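# Build a diving board from level, block, can and ball

## Task

Set the spirit level flat across the top of the sanding block with over half its length overhanging the block freely, place the drink can upright on the level's end above the block as a counterweight, and leave a golf ball sitting on the level no more than 3 cm from its overhanging tip.

## Robot and tools

Robot: two arms, left_arm and right_arm, each ending in a five-finger hand (the left hand mirrors the right). Base positions in the scene frame: left_arm near (-0.005, +0.378, 0) m, right_arm near (+0.020, -0.362, 0) m, both turned only slightly about z. Scene frame: origin at table-top height halfway between the arms, +z up, +x away from the robot over the table, left_arm on the +y side. Everything an arm reports or is sent (hand poses, velocities, offsets) uses that arm's own base frame; the table and the fixed cameras use the scene frame.

Hand point: a point 0.05 m in front of the palm, 0.15 m from the wrist flange along the fingers. Its +z runs along the straight fingers, +y comes out of the palm, +x runs across the palm away from the thumb on the right hand and toward the thumb on the left. Straight fingertips extend 0.06-0.07 m past it along +z and sit 0.06 m behind it along -y. A wrist bracket on the little-finger side can strike objects, and with fingers level the wrist can hang down to 0.11 m (palm down) or 0.23 m (palm up) under the point.

The row: every command row is 28 numbers, each within [-1, 1], both arms always included. Order: left arm dx, dy, dz, rx, ry, rz, then left hand little, ring, middle, index, thumb_bend, thumb_turn, force_limit, speed; then the same fourteen for the right arm. The six pose numbers are offsets, not a pose: they shift the arm from its Hand target as it stood when the action or move began, along that arm's base axes; 1.0 equals 0.6 m for dx, dy, dz and 180 degrees for rx, ry, rz (one rotation vector, turning about the Hand target position). Later rows of the same action or list are also measured from that start, not from the previous row. Sending six zeros re-asks for the current Hand target. The controller limits orientation to 32 degrees from the measured one per step.

Hand numbers are absolute targets: fingers and thumb_bend +1 straight, -1 curled; thumb_turn +1 beside the palm, -1 opposite the fingers. force_limit maps -1..+1 to about 0..10 N at the fingertip (0..15 N on the two thumb motors). speed rises from nearly zero at -1 to full at +0.48 and above. A motor moves only when its target changes by 0.002 or more, and locks when it arrives or hits force_limit. With the thumb turned in, the hand can enclose objects about 0.035-0.065 m thick, or a handle down to about 0.025 m. For a soft grip, close with speed -0.94 or lower. To keep a hand unchanged, resend the eight hand numbers last carried out for it; if none yet, send hand_measured plus hand_force_limit and hand_speed.

Tools:
- execute_actions(actions, cameras): actions is a list of actions; each action is up to 15 rows, one per 1/30 s step, the last row held if fewer. Images return only when actions is empty or cameras names them.
- move(target, speed, blend, stop_force, zero, blocking, cameras): target is one 28-number row or a list of up to 15 rows, all offsets from the same starting Hand targets. Straight-line paths, no collision avoidance, 10 s cap. speed in m/s, 0.002-3.6 (default 0.25), one value or one per target. blend in metres for rounding list corners. stop_force in N, 3-120, ends an arm's path when it feels that much push against its motion; leave it out when pulling away from a contact. zero (default true) re-zeroes before the move. blocking=false returns early (not allowed with stop_force). Keep hand numbers identical across a list.
- wait(seconds 0-10), stop(), zoom_image(camera, region [x0,y0,x1,y1], at most 504 by 504 pixels), show_instructions(), zero_wrist_force(arm), finished_scene().

Cameras: cam_high, cam_low, cam_left_wrist, cam_right_wrist, each 672x504.

Results: per arm end_effector_position (m) and end_effector_quat_wxyz in its base frame, velocities (omitted when joints read within noise), Hand target (the base for the next offsets), joint positions and torques, Wrist force and Wrist torque in the end effector's axes plus the peak since the last shown reading, and hand_measured, hand_stopped_by (moving, target, force, stalled, fault) and hand_load_n in the same six-motor order. A lost grip shows as hand_load_n dropping toward 0. move adds a line: done, off_target, moving, held or fault, with limits such as paced (pose clipped) or held (steps withheld). Done does not prove nothing was touched or shifted. A hand often rests short of its Hand target; send the remaining distance as an offset if needed.

Avoid: letting anything leave the table or be left off it (failure); dropping parts or releasing them while moving; slamming into the table, block or heavy items; pressing even slightly past a firm contact (arms are stiff); contact or pinching between the two arms or hands, which can end the scene. A contact torque over the joint limits (139 N m on the big joints, 26 N m on the wrist joints) or about 150 N of outside force stops an arm for 10 s; after such a stop, release its grip first if the grip pins it. Motors overheating at 85 C lock an arm for 30-60 s, so do not hold loads or stretched poses longer than needed. Route paths around an arm's own base, not near it. Loose objects may occasionally be nudged, so check the final arrangement with cameras before finishing; it must stay stable with the hands away.

Each tool is called after "Request:" as name([rows], argument=value, ...), one row to a line, values as JSON.

Reference images:

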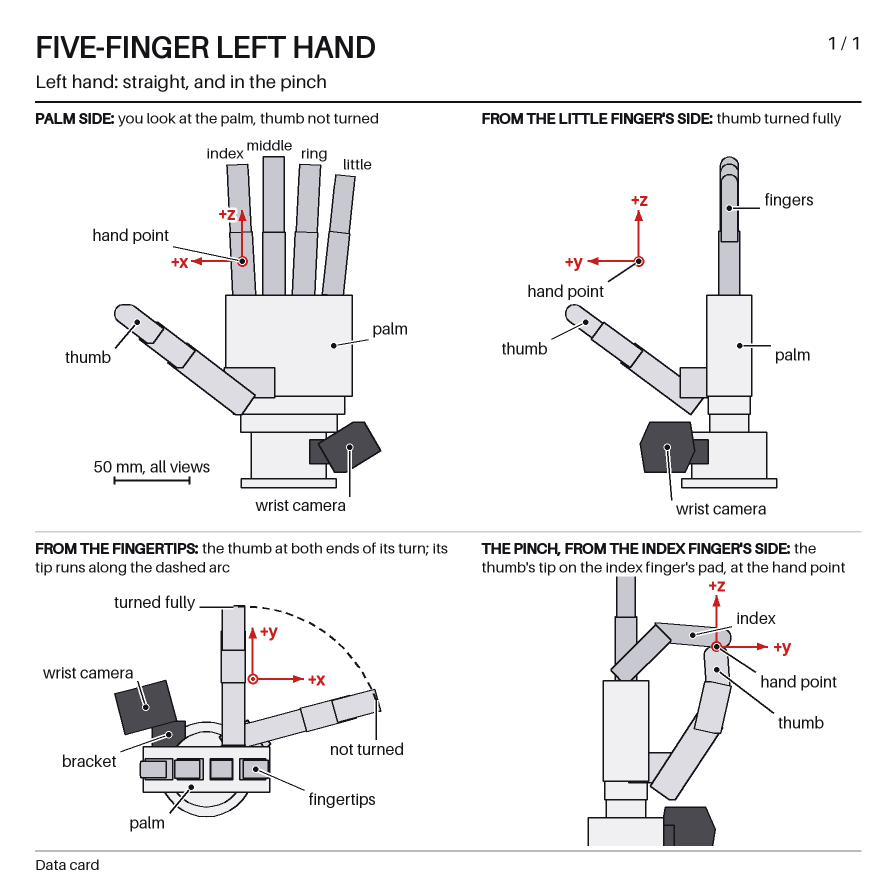

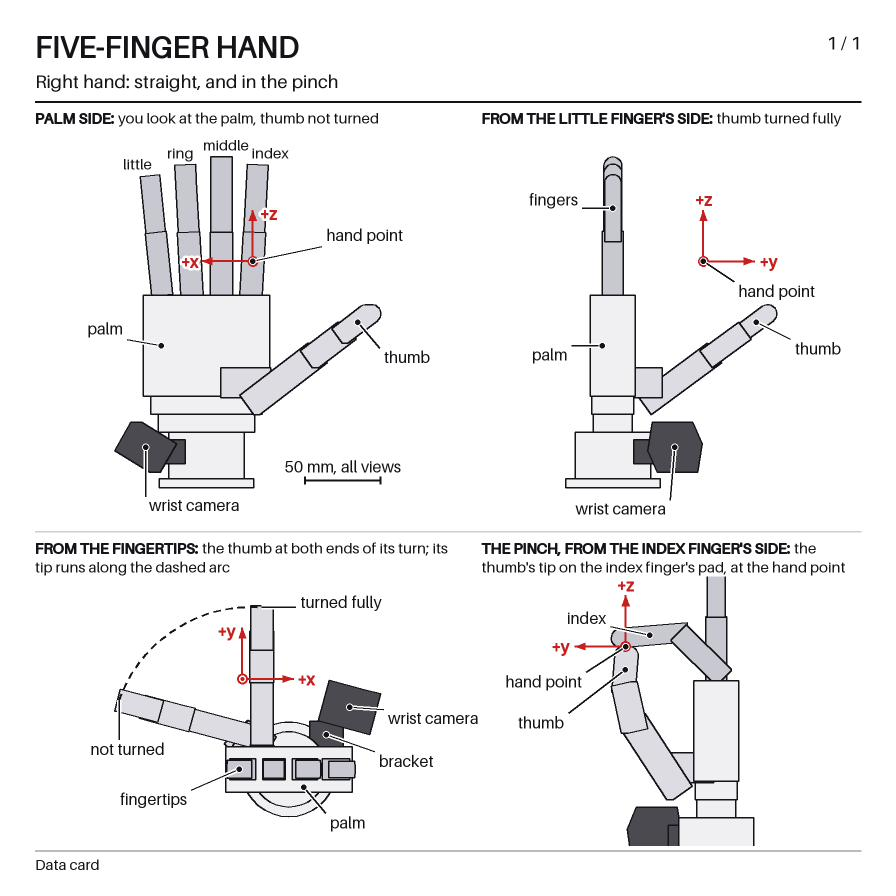

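## Session

Request:
execute_actions(actions=[])

Scene clock: 0.00 s.
left_arm: end_effector_position=(+0.1807, -0.1704, +0.1788) hand_measured=(+1.000, +1.000, +1.000, +1.000, +1.000, +1.000) hand_load_n=(+0.0, +0.0, +0.0, +0.0, +0.0, +0.0) hand_stopped_by=(target, target, target, target, target, target) hand_force_limit=0.00 hand_speed=-0.80 end_effector_quat_wxyz=(-0.338, +0.815, +0.463, +0.077) | right_arm: end_effector_position=(+0.5268, +0.1281, +0.1503) hand_measured=(+1.000, +1.000, +1.000, +1.000, +1.000, +1.000) hand_load_n=(+0.0, +0.0, +0.0, +0.0, +0.0, +0.0) hand_stopped_by=(target, target, target, target, target, target) hand_force_limit=0.00 hand_speed=-0.80 end_effector_quat_wxyz=(+0.126, +0.105, +0.969, -0.185)
Joint positions: left_arm=[2.403 -1.845 -1.976 1.617 -1.912 -0.314] | right_arm=[0.094 -1.138 1.511 1.012 1.985 -1.301]
Joint velocities: within noise
Joint torques (N m): no reading
Motor temperatures (°C): left_arm=[32 35 43 44 42 48] | right_arm=[40 31 32 39 48 45]
Wrist force (N): no reading
Wrist torque (N m): no reading
Wrist force, peak (N): no reading
Hand target: left_arm +0.1807, -0.1704, +0.1788; -0.338, +0.815, +0.463, +0.077 | right_arm +0.5268, +0.1281, +0.1503; +0.126, +0.105, +0.969, -0.185

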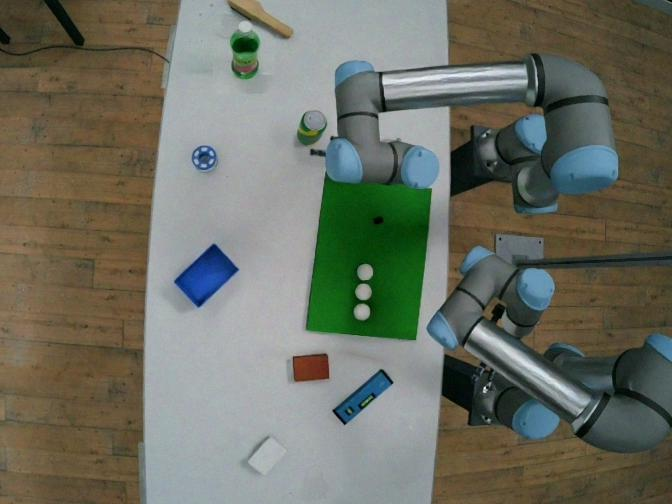

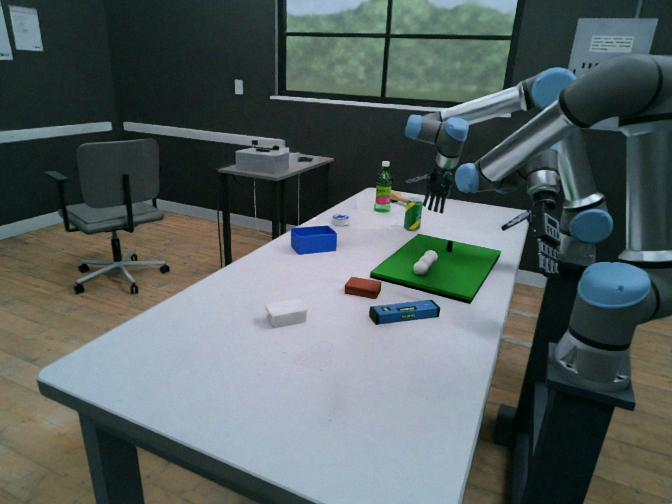

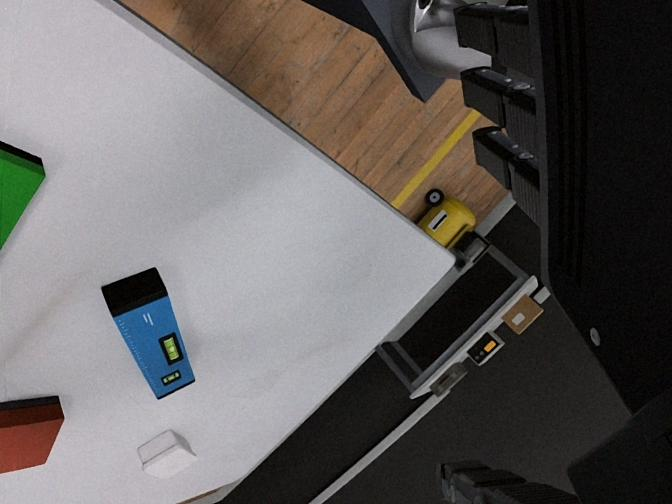

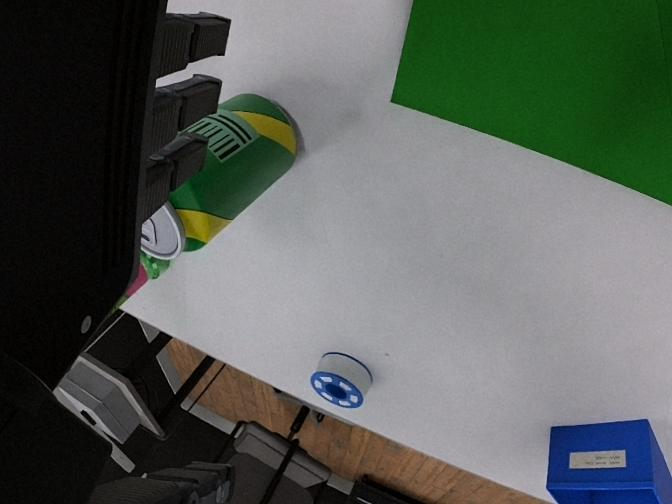

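Request:
zoom_image(camera="cam_high", region=[230, 330, 430, 480])

Request:
zoom_image(camera="cam_low", region=[250, 220, 520, 350])

Request:
zoom_image(camera="cam_high", region=[280, 90, 450, 350])

Scaled by 2.520.

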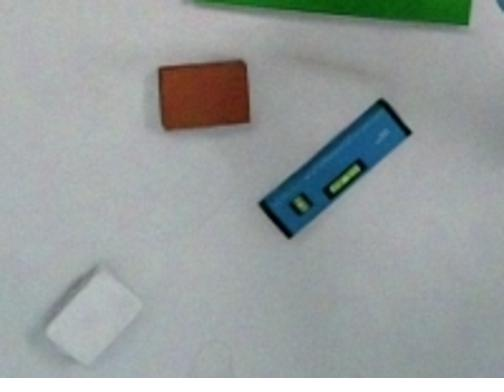

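Scaled by 1.867.

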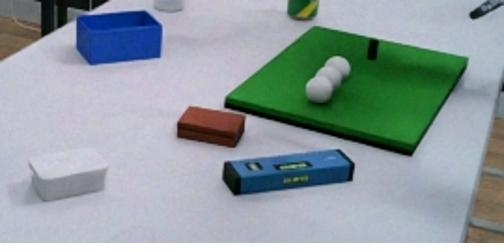

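Scaled by 1.938.

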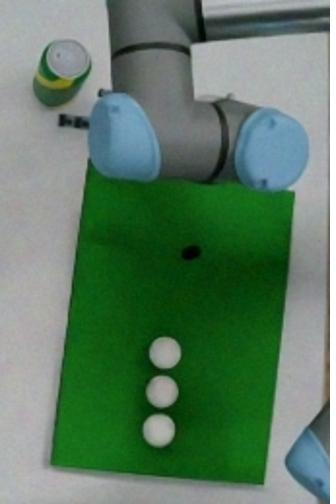

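Request:
zoom_image(camera="cam_low", region=[335, 260, 455, 340])

Request:
zoom_image(camera="cam_left_wrist", region=[0, 240, 240, 504])

Request:
zoom_image(camera="cam_high", region=[320, 360, 400, 430])

Scaled by 4.200.

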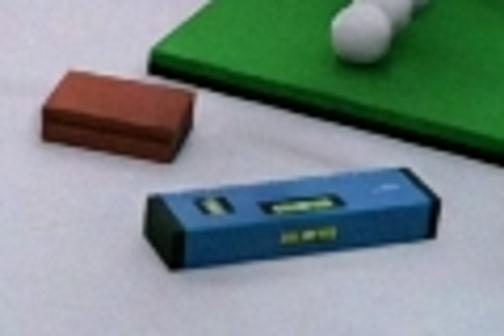

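Scaled by 1.909 from the camera's 672x504 image, which has a finer 960x720 frame.

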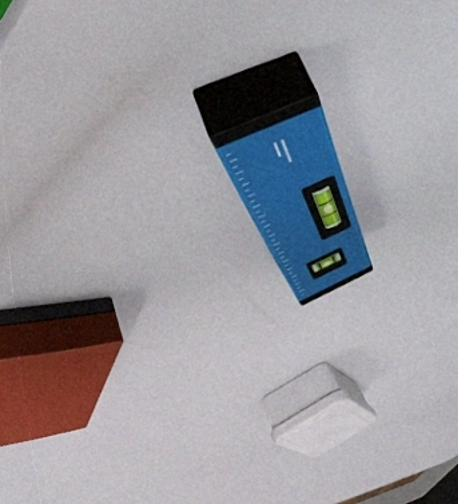

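Scaled by 6.300.

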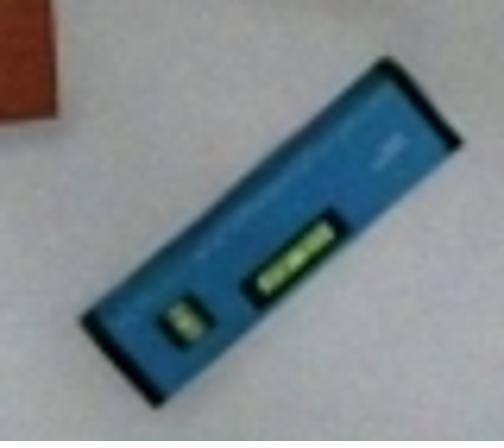

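Request:
move([
  [0.199,0.117,0.202,0.088,0.1617,-0.6187,1,1,1,1,1,-1,0,0.2,-0.128,-0.013,0.25,0.0195,-0.2054,0.0707,1,1,1,1,1,-1,0,0.2],
  [0.447,0.377,-0.015,-0.2077,-0.0871,0.9088,1,1,1,1,1,-1,0,0.2,-0.145,-0.130,0.117,0.0389,-0.4108,0.1413,1,1,1,1,1,-1,0,0.2],
], blend=[0.03, 0], speed=0.5, cameras=["all"])

Scene clock: 384.17 s.
left_arm: end_effector_position=(+0.4488, +0.0558, +0.1698) hand_measured=(+1.000, +1.000, +1.000, +1.000, +1.000, -1.000) hand_load_n=(+0.0, +0.0, +0.0, +0.0, +0.0, +0.0) hand_stopped_by=(target, target, target, target, target, target) hand_force_limit=0.00 hand_speed=0.20 end_effector_quat_wxyz=(+0.114, -0.299, +0.882, -0.346) | right_arm: end_effector_position=(+0.4397, +0.0501, +0.2204) hand_measured=(+1.000, +1.000, +1.000, +1.000, +1.000, -1.000) hand_load_n=(+0.5, +0.0, +0.0, +0.0, +0.0, -0.5) hand_stopped_by=(target, target, target, target, target, target) hand_force_limit=0.00 hand_speed=0.20 end_effector_quat_wxyz=(+0.707, +0.000, +0.707, +0.000) end_effector_velocity=(+0.001, -0.001, +0.001) end_effector_angular_velocity=(-0.005, -0.005, +0.000)
Joint positions: left_arm=[3.867 -1.956 -1.632 1.944 -0.828 4.813] | right_arm=[-0.832 -1.926 2.691 -0.765 0.739 -1.571]
Joint velocities: left_arm=[within noise] | right_arm=[0 0 -0.001 -0.006 0 0]
Joint torques (N m): left_arm=[11.19 21.4 19.09 -4.95 3.61 2.63] | right_arm=[-4.27 6.35 -29.67 -2.65 -2.09 -1.1]
Wrist force (N): left_arm=[0.0 -0.2 -0.4] | right_arm=[0.6 -0.3 -0.8]
Wrist torque (N m): left_arm=[0.06 -0.10 -0.03] | right_arm=[-0.04 0.04 0.05]
Wrist force, peak (N): left_arm=[0.4 -1.3 -1.6] | right_arm=[1.3 -0.8 -0.8]
Hand target: left_arm +0.4489, +0.0558, +0.1698; +0.114, -0.299, +0.882, -0.346 | right_arm +0.4398, +0.0501, +0.2205; +0.707, +0.000, +0.707, +0.000
Off the commanded pose: left_arm 0.000 m, 0 deg | right_arm 0.000 m, 0 deg.
move: done
camera_calibration:
cam_left_wrist: T_world_to_cam=[[0.199309, -0.722751, 0.661746, -0.157531], [-0.971515, -0.0573952, 0.229921, 0.399609], [-0.128194, -0.688722, -0.713603, 0.329101], [0, 0, 0, 1]] pos_world=[0.461813, 0.135739, 0.247215]
cam_right_wrist: T_world_to_cam=[[0.019246, 0.951632, -0.306637, 0.00753098], [-0.505806, 0.273819, 0.818036, 0.0296665], [0.862432, 0.139355, 0.486611, -0.378431], [0, 0, 0, 1]] pos_world=[0.341231, 0.0374463, 0.16219]

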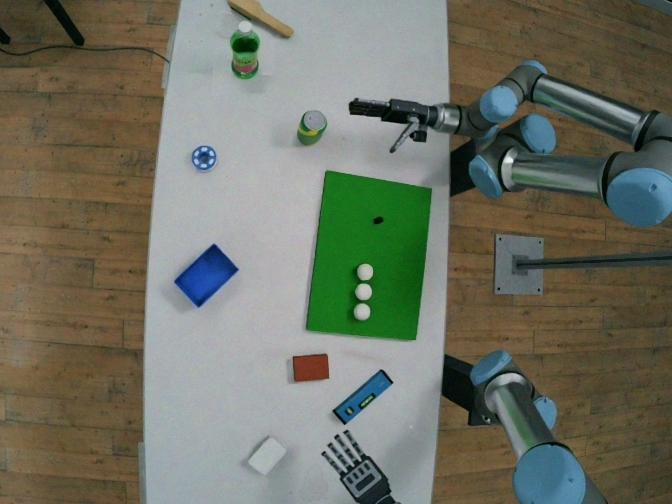

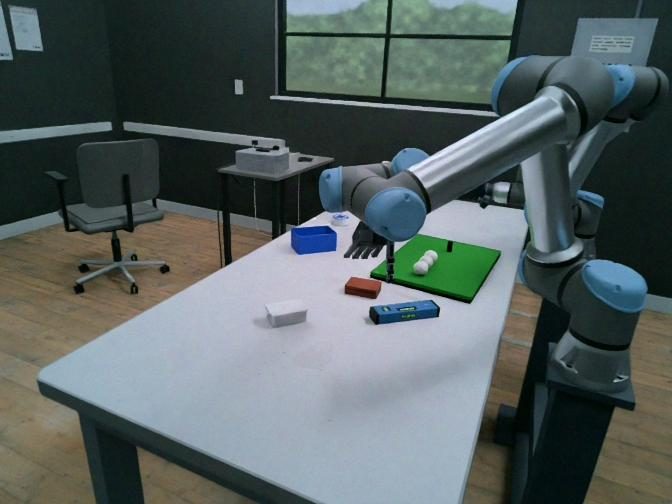

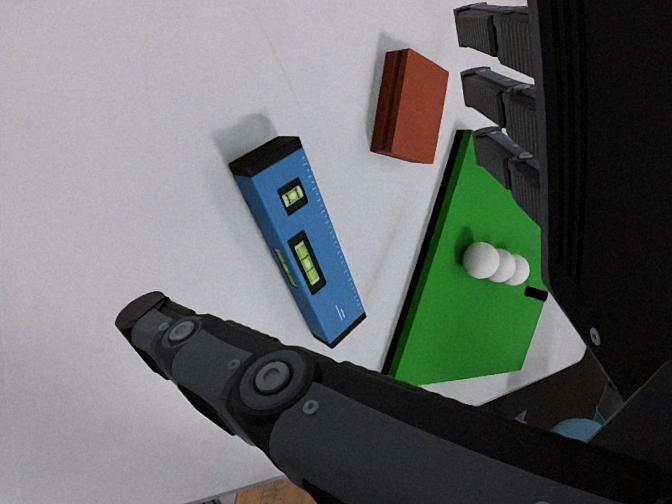

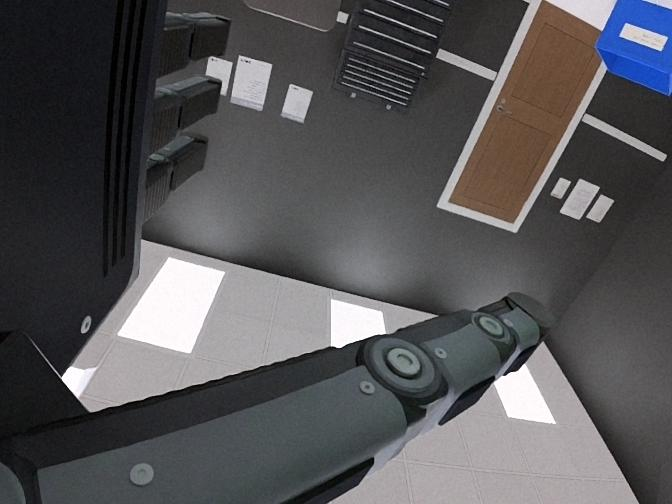

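Request:
zoom_image(camera="cam_left_wrist", region=[210, 110, 410, 360])

Request:
zoom_image(camera="cam_high", region=[280, 90, 450, 180])

Request:
zoom_image(camera="cam_low", region=[370, 180, 450, 250])

Scaled by 2.016 from the camera's 672x504 image, which has a finer 960x720 frame.

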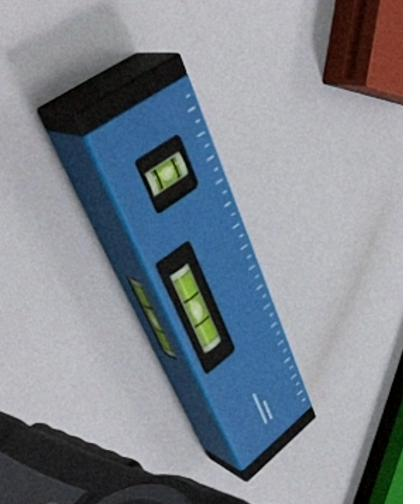

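Scaled by 2.965.

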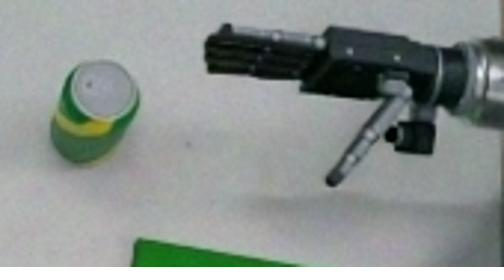

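Scaled by 6.300.

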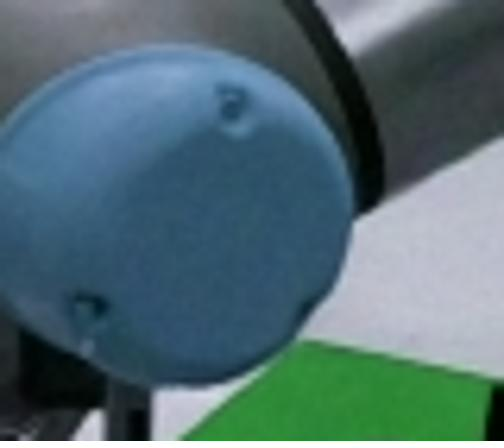

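Request:
move(target=[-0.0253,-0.1867,-0.133,-0.0218,-0.0172,0.0022,1,1,1,1,1,-1,0,0.2,0,-0.0535,-0.181,0,0,0,1,1,1,1,1,-1,0,0.2], speed=0.3, cameras=["all"])

Scene clock: 525.20 s.
left_arm: end_effector_position=(+0.4337, -0.0561, +0.0900) hand_measured=(+1.000, +1.000, +1.000, +1.000, +1.000, -1.000) hand_load_n=(+0.0, +0.0, +0.0, +0.0, +0.0, +0.0) hand_stopped_by=(target, target, target, target, target, target) hand_force_limit=0.00 hand_speed=0.20 end_effector_quat_wxyz=(+0.129, -0.296, +0.865, -0.383) | right_arm: end_effector_position=(+0.4397, +0.0181, +0.1119) hand_measured=(+1.000, +1.000, +1.000, +1.000, +1.000, -1.000) hand_load_n=(+0.0, +0.0, +0.0, +0.0, +0.0, -0.5) hand_stopped_by=(target, target, target, target, target, target) hand_force_limit=0.00 hand_speed=0.20 end_effector_quat_wxyz=(+0.707, +0.000, +0.707, +0.000)
Joint positions: left_arm=[3.708 -1.93 -1.896 2.351 -0.742 4.578] | right_arm=[-0.976 -1.3 2.801 -1.501 0.595 -1.571]
Joint torques (N m): left_arm=[-5.01 19.65 3.24 -0.18 1.28 -2.1] | right_arm=[-8.46 -4.46 -1.35 -2.53 -2.46 -1.52]
Wrist force (N): left_arm=[0.0 0.0 -1.0] | right_arm=[0.7 -0.1 -0.7]
Wrist torque (N m): left_arm=[0.11 -0.16 -0.16] | right_arm=[-0.02 0.02 0.08]
Wrist force, peak (N): left_arm=[-1.4 -0.6 -2.0] | right_arm=[2.3 -0.7 -0.6]
Hand target: left_arm +0.4337, -0.0562, +0.0900; +0.129, -0.296, +0.865, -0.383 | right_arm +0.4398, +0.0180, +0.1119; +0.707, +0.000, +0.707, +0.000
Off the commanded pose: left_arm 0.000 m, 0 deg | right_arm 0.000 m, 0 deg.
move: done
camera_calibration:
cam_left_wrist: T_world_to_cam=[[0.166707, -0.674204, 0.719484, -0.170981], [-0.982275, -0.0501382, 0.180614, 0.406357], [-0.085697, -0.736841, -0.670612, 0.168223], [0, 0, 0, 1]] pos_world=[0.442074, 0.0290511, 0.162437]
cam_right_wrist: T_world_to_cam=[[0.0191159, 0.951645, -0.306605, 0.00472483], [-0.505831, 0.273724, 0.818053, 0.127275], [0.862421, 0.139452, 0.486604, -0.321121], [0, 0, 0, 1]] pos_world=[0.341231, 0.00544646, 0.0535897]

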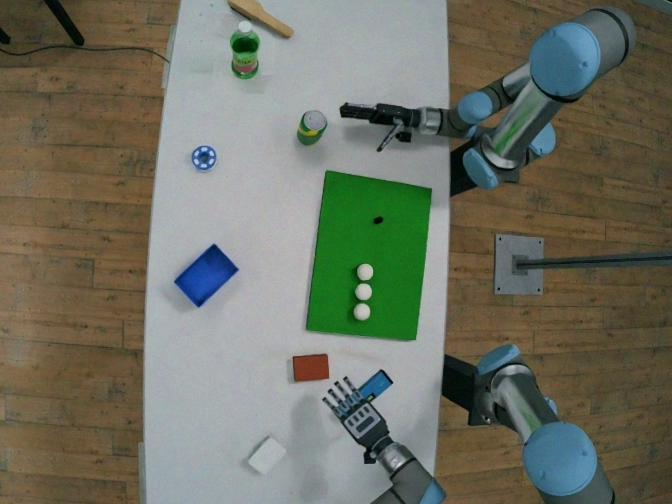

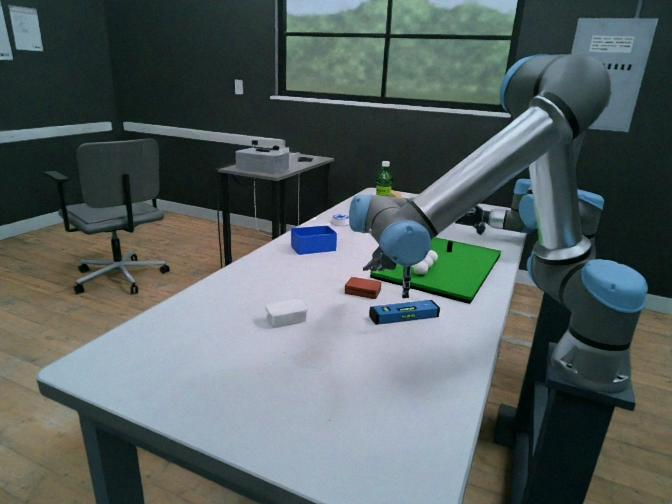

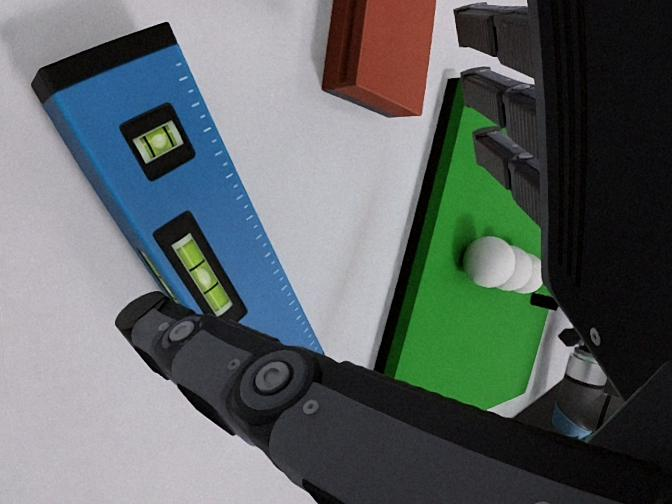

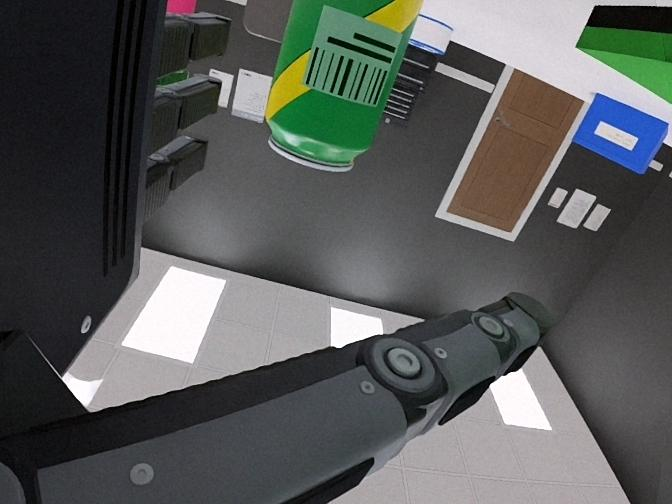

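Request:
move(target=[0,0,-0.1033,0,0,0,1,1,1,1,1,-1,0,0.2,0.235,0.0033,-0.003,0,0,0,1,1,1,1,1,-1,0,0.2], speed=0.1, stop_force=8, cameras=["all"])

Scene clock: 547.83 s.
left_arm: end_effector_position=(+0.4336, -0.0562, +0.0276) hand_measured=(+1.000, +1.000, +1.000, +1.000, +1.000, -1.000) hand_load_n=(+0.0, +0.0, +0.5, +0.0, +0.0, +0.0) hand_stopped_by=(target, target, target, target, target, target) hand_force_limit=0.00 hand_speed=0.20 end_effector_quat_wxyz=(+0.129, -0.296, +0.865, -0.383) | right_arm: end_effector_position=(+0.5807, +0.0200, +0.1101) hand_measured=(+1.000, +1.000, +1.000, +1.000, +1.000, -1.000) hand_load_n=(+0.0, +0.0, +0.0, +0.0, -0.5, +0.0) hand_stopped_by=(target, target, target, target, target, target) hand_force_limit=0.00 hand_speed=0.20 end_effector_quat_wxyz=(+0.707, +0.000, +0.707, +0.000)
Joint positions: left_arm=[3.708 -2.038 -1.943 2.507 -0.742 4.578] | right_arm=[-0.533 -1.144 2.379 -1.236 1.038 -1.571]
Joint torques (N m): left_arm=[4.42 26.7 1.72 -1.3 2.33 1.3] | right_arm=[-5.1 -30.73 -11.72 -0.12 0.33 -2.23]
Wrist force (N): left_arm=[3.3 -5.0 -7.5] | right_arm=[0.7 -0.1 -0.9]
Wrist torque (N m): left_arm=[0.50 -0.09 0.20] | right_arm=[0.00 0.04 0.09]
Wrist force, peak (N): left_arm=[3.2 -4.7 -8.2] | right_arm=[0.7 -0.1 -1.7]
Hand target: left_arm +0.4336, -0.0562, +0.0276; +0.129, -0.296, +0.865, -0.383 | right_arm +0.5808, +0.0200, +0.1101; +0.707, +0.000, +0.707, +0.000
Off the commanded pose: left_arm 0.000 m, 0 deg | right_arm 0.000 m, 0 deg.
move: contact (left_arm)
camera_calibration:
cam_left_wrist: T_world_to_cam=[[0.166811, -0.673967, 0.719682, -0.126154], [-0.98224, -0.0499993, 0.180844, 0.417597], [-0.0858996, -0.737068, -0.670338, 0.126304], [0, 0, 0, 1]] pos_world=[0.442074, 0.0289507, 0.099937]
cam_right_wrist: T_world_to_cam=[[0.0190755, 0.951629, -0.306658, -0.00030811], [-0.505968, 0.273728, 0.817966, 0.199621], [0.862341, 0.139556, 0.486715, -0.44208], [0, 0, 0, 1]] pos_world=[0.482231, 0.0073464, 0.0517898]

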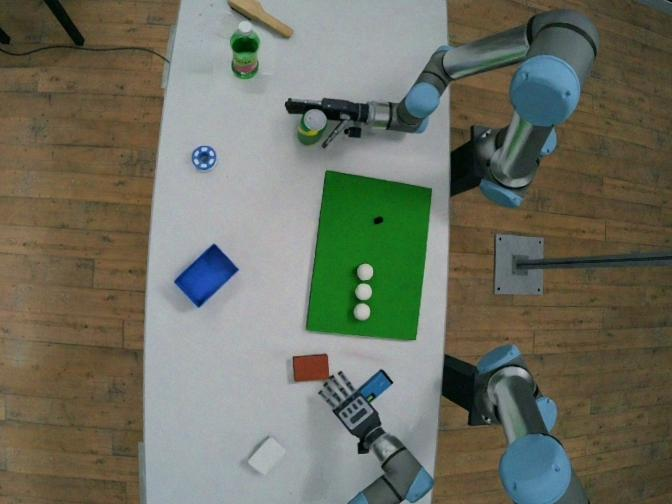

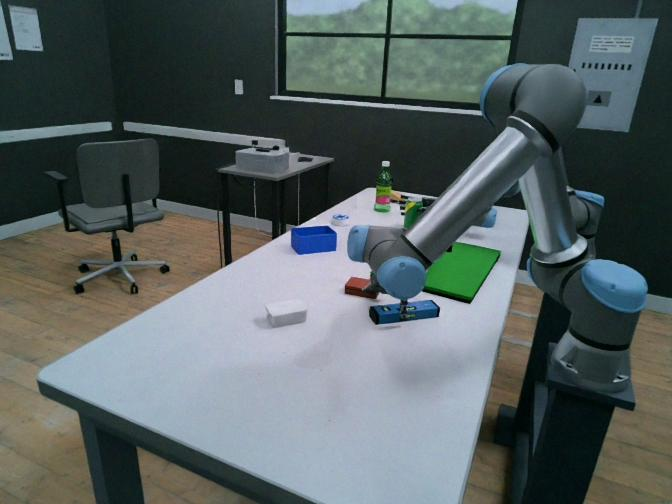

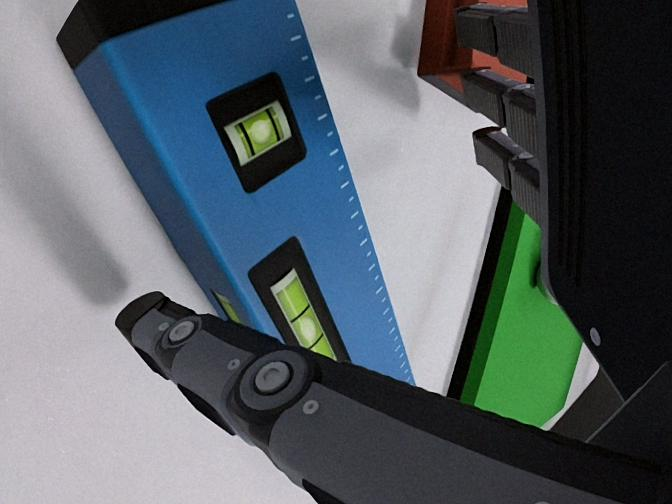

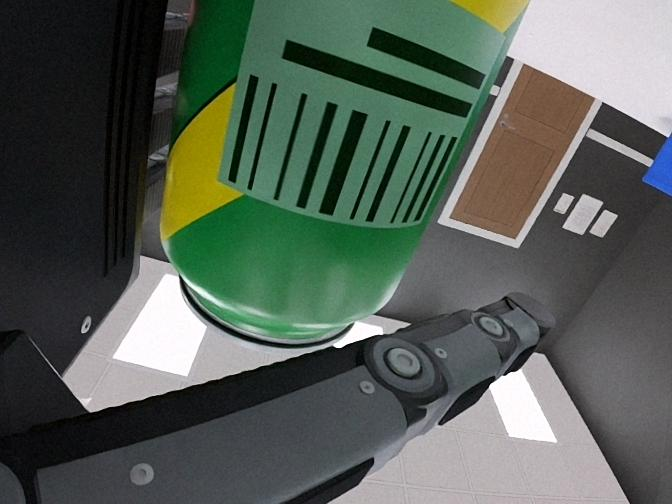

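Request:
move([
  [0,0,0.055,0,0,0,1,1,1,1,1,-1,0,0.2,0.008,0.003,0,0,0,0,1,1,1,1,1,-1,0,0.2],
  [0,0,0.055,0,0,0,0.3,0.3,0.3,0.3,1,-1,0,0.2,0.008,0.003,0,0,0,0,-1,-1,-1,-1,-1,-1,0,-0.7],
], speed=0.1, cameras=["all"])

Scene clock: 585.17 s.
left_arm: end_effector_position=(+0.4336, -0.0562, +0.0606) hand_measured=(+0.300, +0.300, +0.300, +0.300, +1.000, -1.000) hand_load_n=(+0.0, +0.0, +0.0, +0.0, +0.0, +0.0) hand_stopped_by=(target, target, target, target, target, target) hand_force_limit=0.00 hand_speed=0.20 end_effector_quat_wxyz=(+0.129, -0.296, +0.865, -0.383) | right_arm: end_effector_position=(+0.5856, +0.0218, +0.1101) hand_measured=(+0.174, +0.200, +0.202, +0.176, +0.612, -1.000) hand_load_n=(+7.5, +0.5, +2.5, +11.5, +23.0, +8.5) hand_stopped_by=(force, force, force, force, force, target) hand_force_limit=0.00 hand_speed=-0.70 end_effector_quat_wxyz=(+0.707, +0.000, +0.707, +0.000)
Joint positions: left_arm=[3.708 -1.979 -1.921 2.425 -0.742 4.578] | right_arm=[-0.52 -1.138 2.366 -1.228 1.051 -1.571]
Joint torques (N m): left_arm=[-5.67 19.09 2.71 -4.75 0.39 2.52] | right_arm=[-7.94 -31.7 1.47 -2.6 -1.34 2.35]
Wrist force (N): left_arm=[-0.2 -0.3 -0.8] | right_arm=[0.1 0.3 -1.0]
Wrist torque (N m): left_arm=[0.07 -0.11 -0.11] | right_arm=[-0.02 0.00 0.04]
Wrist force, peak (N): left_arm=[3.2 -5.2 -8.2] | right_arm=[2.6 -0.5 -0.4]
Hand target: left_arm +0.4336, -0.0562, +0.0606; +0.129, -0.296, +0.865, -0.383 | right_arm +0.5856, +0.0218, +0.1101; +0.707, +0.000, +0.707, +0.000
Off the commanded pose: left_arm 0.000 m, 0 deg | right_arm 0.000 m, 0 deg.
move: done
camera_calibration:
cam_left_wrist: T_world_to_cam=[[0.166811, -0.673967, 0.719682, -0.149903], [-0.98224, -0.0499993, 0.180844, 0.41163], [-0.0858996, -0.737068, -0.670338, 0.148425], [0, 0, 0, 1]] pos_world=[0.442074, 0.0289507, 0.132937]
cam_right_wrist: T_world_to_cam=[[0.0192057, 0.951615, -0.306691, -0.00207889], [-0.505944, 0.273823, 0.817949, 0.201572], [0.862352, 0.139459, 0.486723, -0.446462], [0, 0, 0, 1]] pos_world=[0.487031, 0.00904624, 0.0517898]

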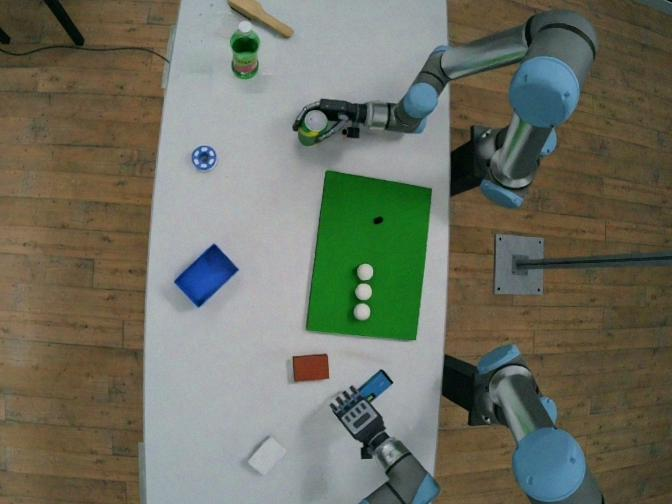

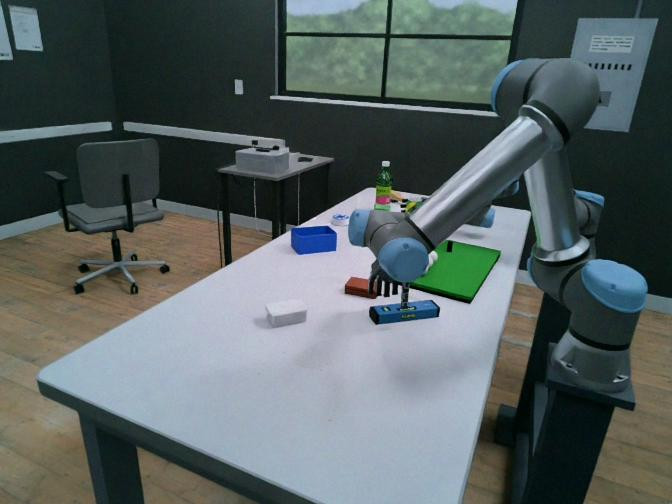

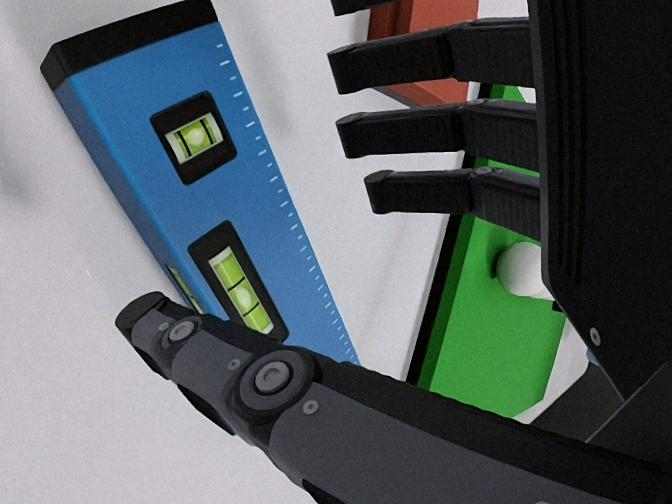

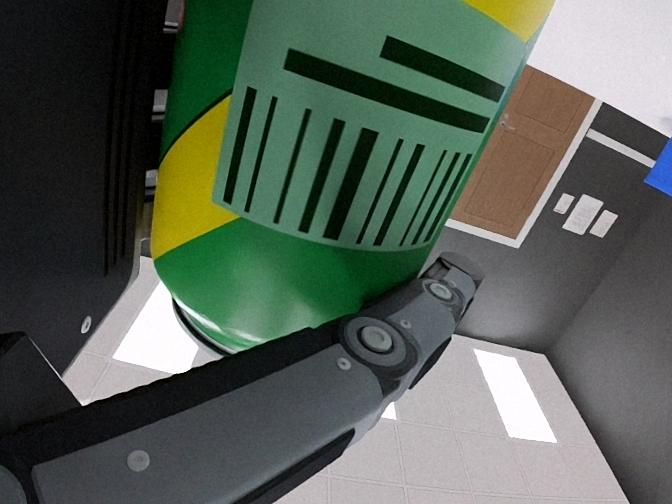

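Request:
move(target=[0,0,-0.0545,0,0,0,0.3,0.3,0.3,0.3,1,-1,0,0.2,0,0,0,0,0,0,-1,-1,-1,-1,-1,-1,0,-0.7], speed=0.1, stop_force=8, cameras=["cam_left_wrist","cam_low"])

Scene clock: 612.17 s.
left_arm: end_effector_position=(+0.4336, -0.0562, +0.0274) hand_measured=(+0.300, +0.300, +0.300, +0.300, +1.000, -1.000) hand_load_n=(+0.0, +0.0, -0.5, +0.0, +0.0, +0.0) hand_stopped_by=(target, target, target, target, target, target) hand_force_limit=0.00 hand_speed=0.20 end_effector_quat_wxyz=(+0.129, -0.296, +0.865, -0.383) | right_arm: end_effector_position=(+0.5856, +0.0218, +0.1101) hand_measured=(+0.174, +0.200, +0.202, +0.176, +0.612, -1.000) hand_load_n=(+7.0, +1.0, +2.0, +11.5, +23.0, +8.5) hand_stopped_by=(force, force, force, force, force, target) hand_force_limit=0.00 hand_speed=-0.70 end_effector_quat_wxyz=(+0.707, +0.000, +0.707, +0.000)
Joint positions: left_arm=[3.708 -2.038 -1.944 2.507 -0.742 4.578] | right_arm=[-0.52 -1.138 2.366 -1.228 1.051 -1.571]
Joint torques (N m): left_arm=[7.42 37.71 10.51 -4.23 -1.3 1.5] | right_arm=[0.23 -24.64 -7.33 -0.84 1.82 2.57]
Wrist force (N): left_arm=[-0.4 -6.3 -5.0] | right_arm=[0.2 0.4 -0.9]
Wrist torque (N m): left_arm=[0.01 -0.23 -0.01] | right_arm=[0.00 -0.01 0.05]
Wrist force, peak (N): left_arm=[0.1 -10.8 -7.9] | right_arm=[0.3 0.5 -1.2]
Hand target: left_arm +0.4336, -0.0562, +0.0274; +0.129, -0.296, +0.865, -0.383 (not the last commanded pose) | right_arm +0.5856, +0.0218, +0.1101; +0.707, +0.000, +0.707, +0.000
Off the commanded pose: left_arm 0.001 m, 0 deg | right_arm 0.000 m, 0 deg.
move: contact (left_arm)
camera_calibration:
cam_left_wrist: T_world_to_cam=[[0.166814, -0.673979, 0.719671, -0.125993], [-0.982231, -0.0499297, 0.180913, 0.417522], [-0.0859988, -0.737061, -0.670332, 0.126205], [0, 0, 0, 1]] pos_world=[0.441974, 0.0289508, 0.099737]
Images, in order (width x height): cam_low 672x504, cam_left_wrist 672x504.

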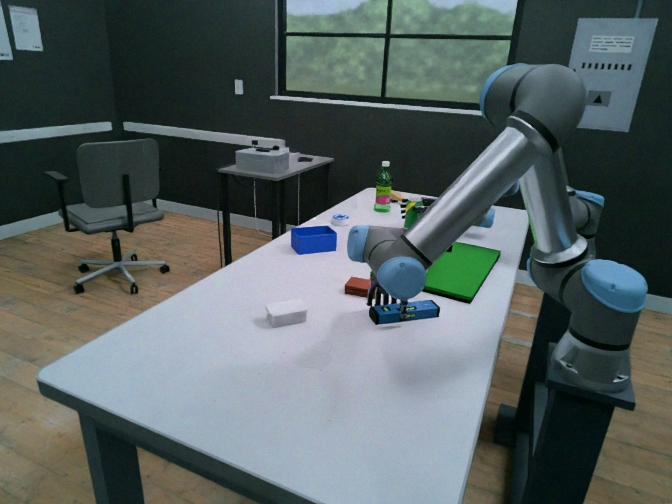

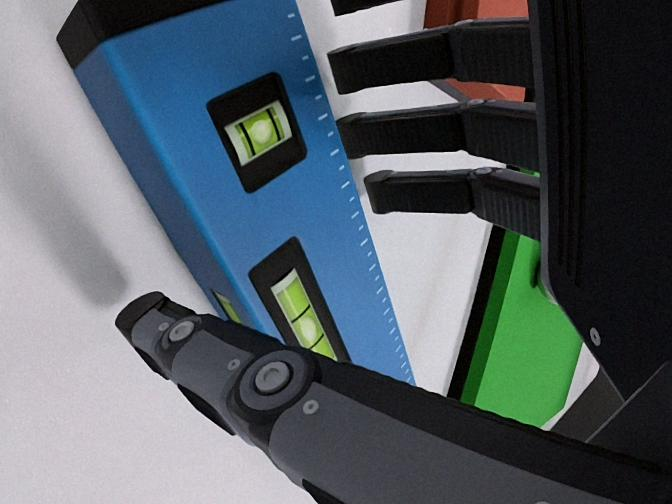

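Request:
move([
  [0,0,0.0167,0,0,0,0.3,0.3,0.3,0.3,1,-1,0,0.2,0,0,0,0,0,0,-1,-1,-1,-1,-1,-1,0,-0.7],
  [-0.0104,0.013,0.0167,0,0,0,0.3,0.3,0.3,0.3,1,-1,0,0.2,0,0,0,0,0,0,-1,-1,-1,-1,-1,-1,0,-0.7],
], speed=0.1)

Request:
move(target=[0,0,-0.0182,0,0,0,0.3,0.3,0.3,0.3,1,-1,0,0.2,0,0,0,0,0,0,-1,-1,-1,-1,-1,-1,0,-0.7], speed=0.08, stop_force=7, cameras=["cam_left_wrist","cam_high"])

Scene clock: 632.97 s.
left_arm: end_effector_position=(+0.4273, -0.0485, +0.0375) hand_measured=(+0.300, +0.300, +0.300, +0.300, +1.000, -1.000) hand_load_n=(+0.0, +0.0, +0.0, +0.0, +0.0, +0.0) hand_stopped_by=(target, target, target, target, target, target) hand_force_limit=0.00 hand_speed=0.20 end_effector_quat_wxyz=(+0.129, -0.296, +0.865, -0.383) | right_arm: end_effector_position=(+0.5856, +0.0218, +0.1101) hand_measured=(+0.174, +0.200, +0.202, +0.176, +0.612, -1.000) hand_load_n=(+7.0, +0.5, +2.5, +11.5, +23.0, +8.5) hand_stopped_by=(force, force, force, force, force, target) hand_force_limit=0.00 hand_speed=-0.70 end_effector_quat_wxyz=(+0.707, +0.000, +0.707, +0.000)
Joint positions: left_arm=[3.736 -2.018 -1.952 2.464 -0.74 4.619] | right_arm=[-0.52 -1.138 2.366 -1.228 1.051 -1.571]
Joint torques (N m): left_arm=[0.13 19.47 23.26 -0.88 1.89 0.95] | right_arm=[6.83 -17.36 -16 0.59 2.05 2.49]
Wrist force (N): left_arm=[-0.2 -0.4 -0.5] | right_arm=[0.3 0.4 -1.0]
Wrist torque (N m): left_arm=[0.04 -0.11 0.00] | right_arm=[0.00 -0.02 0.06]
Wrist force, peak (N): left_arm=[-0.3 -6.4 -5.5] | right_arm=[0.1 0.5 -1.3]
Hand target: left_arm +0.4274, -0.0484, +0.0374; +0.129, -0.296, +0.865, -0.383 | right_arm +0.5856, +0.0218, +0.1101; +0.707, +0.000, +0.707, +0.000
Off the commanded pose: left_arm 0.000 m, 0 deg | right_arm 0.000 m, 0 deg.
move: done

Scene clock: 634.40 s.
left_arm: end_effector_position=(+0.4274, -0.0484, +0.0274) hand_measured=(+0.300, +0.300, +0.300, +0.300, +1.000, -1.000) hand_load_n=(+0.0, +0.0, -0.5, +0.0, -0.5, +0.0) hand_stopped_by=(target, target, target, target, target, target) hand_force_limit=0.00 hand_speed=0.20 end_effector_quat_wxyz=(+0.129, -0.296, +0.865, -0.383) | right_arm: end_effector_position=(+0.5856, +0.0218, +0.1101) hand_measured=(+0.174, +0.200, +0.202, +0.176, +0.612, -1.000) hand_load_n=(+7.0, +1.0, +2.5, +11.5, +23.0, +8.5) hand_stopped_by=(force, force, force, force, force, target) hand_force_limit=0.00 hand_speed=-0.70 end_effector_quat_wxyz=(+0.707, +0.000, +0.707, +0.000)
Joint positions: left_arm=[3.736 -2.037 -1.958 2.489 -0.74 4.62] | right_arm=[-0.52 -1.138 2.366 -1.228 1.051 -1.571]
Joint torques (N m): left_arm=[5.03 37.12 21.78 -4.42 -1.51 2.3] | right_arm=[6.26 -16.97 -17.98 0.57 1.96 2.58]
Wrist force (N): left_arm=[-1.1 -6.7 -5.1] | right_arm=[0.0 0.3 -1.1]
Wrist torque (N m): left_arm=[-0.01 -0.29 0.14] | right_arm=[-0.01 0.02 0.04]
Wrist force, peak (N): left_arm=[-1.3 -22.2 -17.7] | right_arm=[0.3 0.3 -1.3]
Hand target: left_arm +0.4274, -0.0484, +0.0274; +0.129, -0.296, +0.865, -0.383 (not the last commanded pose) | right_arm +0.5856, +0.0218, +0.1101; +0.707, +0.000, +0.707, +0.000
Off the commanded pose: left_arm 0.001 m, 0 deg | right_arm 0.000 m, 0 deg.
move: contact (left_arm)
camera_calibration:
cam_left_wrist: T_world_to_cam=[[0.166677, -0.673985, 0.719696, -0.119644], [-0.982254, -0.0498346, 0.180814, 0.411839], [-0.0860001, -0.737062, -0.670331, 0.131421], [0, 0, 0, 1]] pos_world=[0.435774, 0.0367508, 0.0997369]
Images, in order (width x height): cam_high 672x504, cam_left_wrist 672x504.

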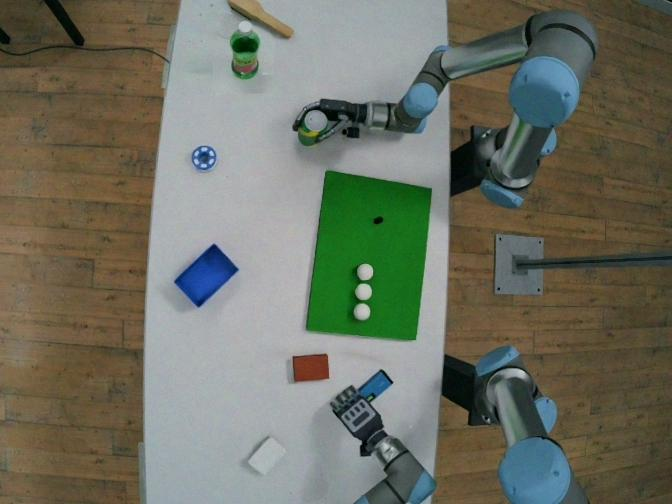

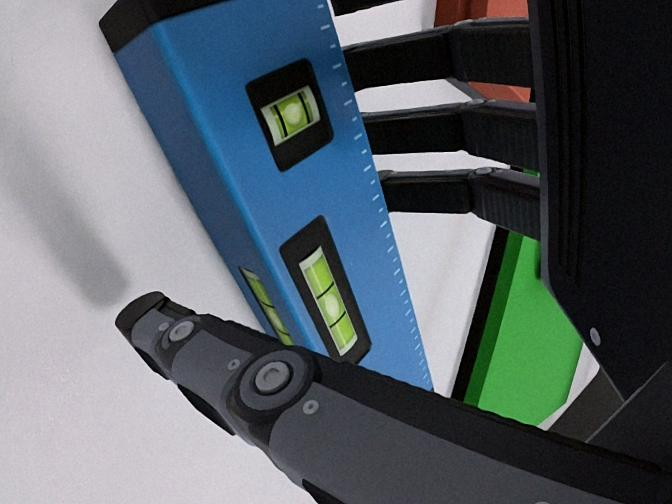

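Request:
move([
  [0.0083,-0.0104,0.0077,0,0,0,0.3,0.3,0.3,0.3,1,-1,0,-0.9,0,0,0,0,0,0,-1,-1,-1,-1,-1,-1,0,-0.7],
  [0.0083,-0.0104,0.0077,0,0,0,0.3,0.3,-0.4,-0.4,0.4,-1,0,-0.9,0,0,0,0,0,0,-1,-1,-1,-1,-1,-1,0,-0.7],
], speed=0.1, cameras=["cam_left_wrist"])

Scene clock: 663.03 s.
left_arm: end_effector_position=(+0.4323, -0.0547, +0.0320) hand_measured=(+0.300, +0.300, -0.032, -0.062, +0.826, -1.000) hand_load_n=(+0.0, +0.0, +4.5, +5.0, +9.5, -2.0) hand_stopped_by=(target, target, force, force, force, target) hand_force_limit=0.00 hand_speed=-0.90 end_effector_quat_wxyz=(+0.129, -0.296, +0.865, -0.383) | right_arm: end_effector_position=(+0.5856, +0.0218, +0.1101) hand_measured=(+0.174, +0.200, +0.202, +0.176, +0.612, -1.000) hand_load_n=(+7.0, +0.5, +2.5, +12.0, +23.0, +8.5) hand_stopped_by=(force, force, force, force, force, target) hand_force_limit=0.00 hand_speed=-0.70 end_effector_quat_wxyz=(+0.707, +0.000, +0.707, +0.000)
Joint positions: left_arm=[3.714 -2.029 -1.944 2.492 -0.742 4.586] | right_arm=[-0.52 -1.138 2.366 -1.228 1.051 -1.571]
Joint torques (N m): left_arm=[10.86 20.29 -0.64 -4.74 3.21 2.5] | right_arm=[6.32 -16.92 -18.6 0.53 1.99 2.54]
Wrist force (N): left_arm=[-0.1 0.5 0.0] | right_arm=[0.3 0.4 -0.8]
Wrist torque (N m): left_arm=[0.07 -0.11 -0.12] | right_arm=[-0.01 -0.03 0.07]
Wrist force, peak (N): left_arm=[-1.2 -6.9 -5.7] | right_arm=[0.2 0.5 -1.3]
Hand target: left_arm +0.4323, -0.0547, +0.0320; +0.129, -0.296, +0.865, -0.383 | right_arm +0.5856, +0.0218, +0.1101; +0.707, +0.000, +0.707, +0.000
Off the commanded pose: left_arm 0.000 m, 0 deg | right_arm 0.000 m, 0 deg.
move: done
camera_calibration:
cam_left_wrist: T_world_to_cam=[[0.166664, -0.674088, 0.719603, -0.128016], [-0.982256, -0.0498511, 0.180798, 0.415607], [-0.0860007, -0.736967, -0.670436, 0.1303], [0, 0, 0, 1]] pos_world=[0.440774, 0.030451, 0.104337]
Images, in order (width x height): cam_left_wrist 672x504.

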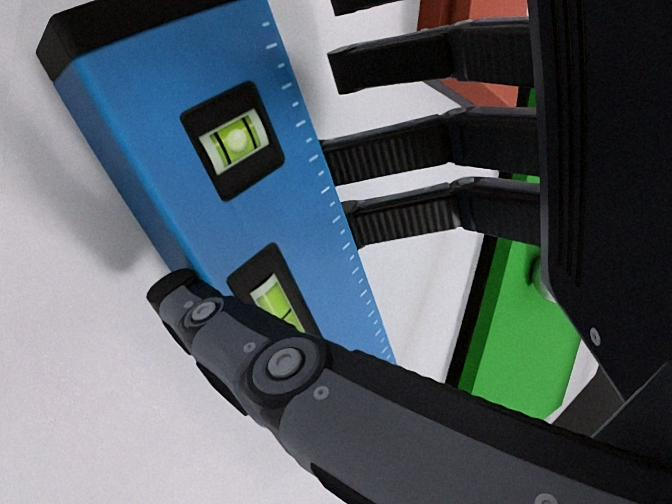

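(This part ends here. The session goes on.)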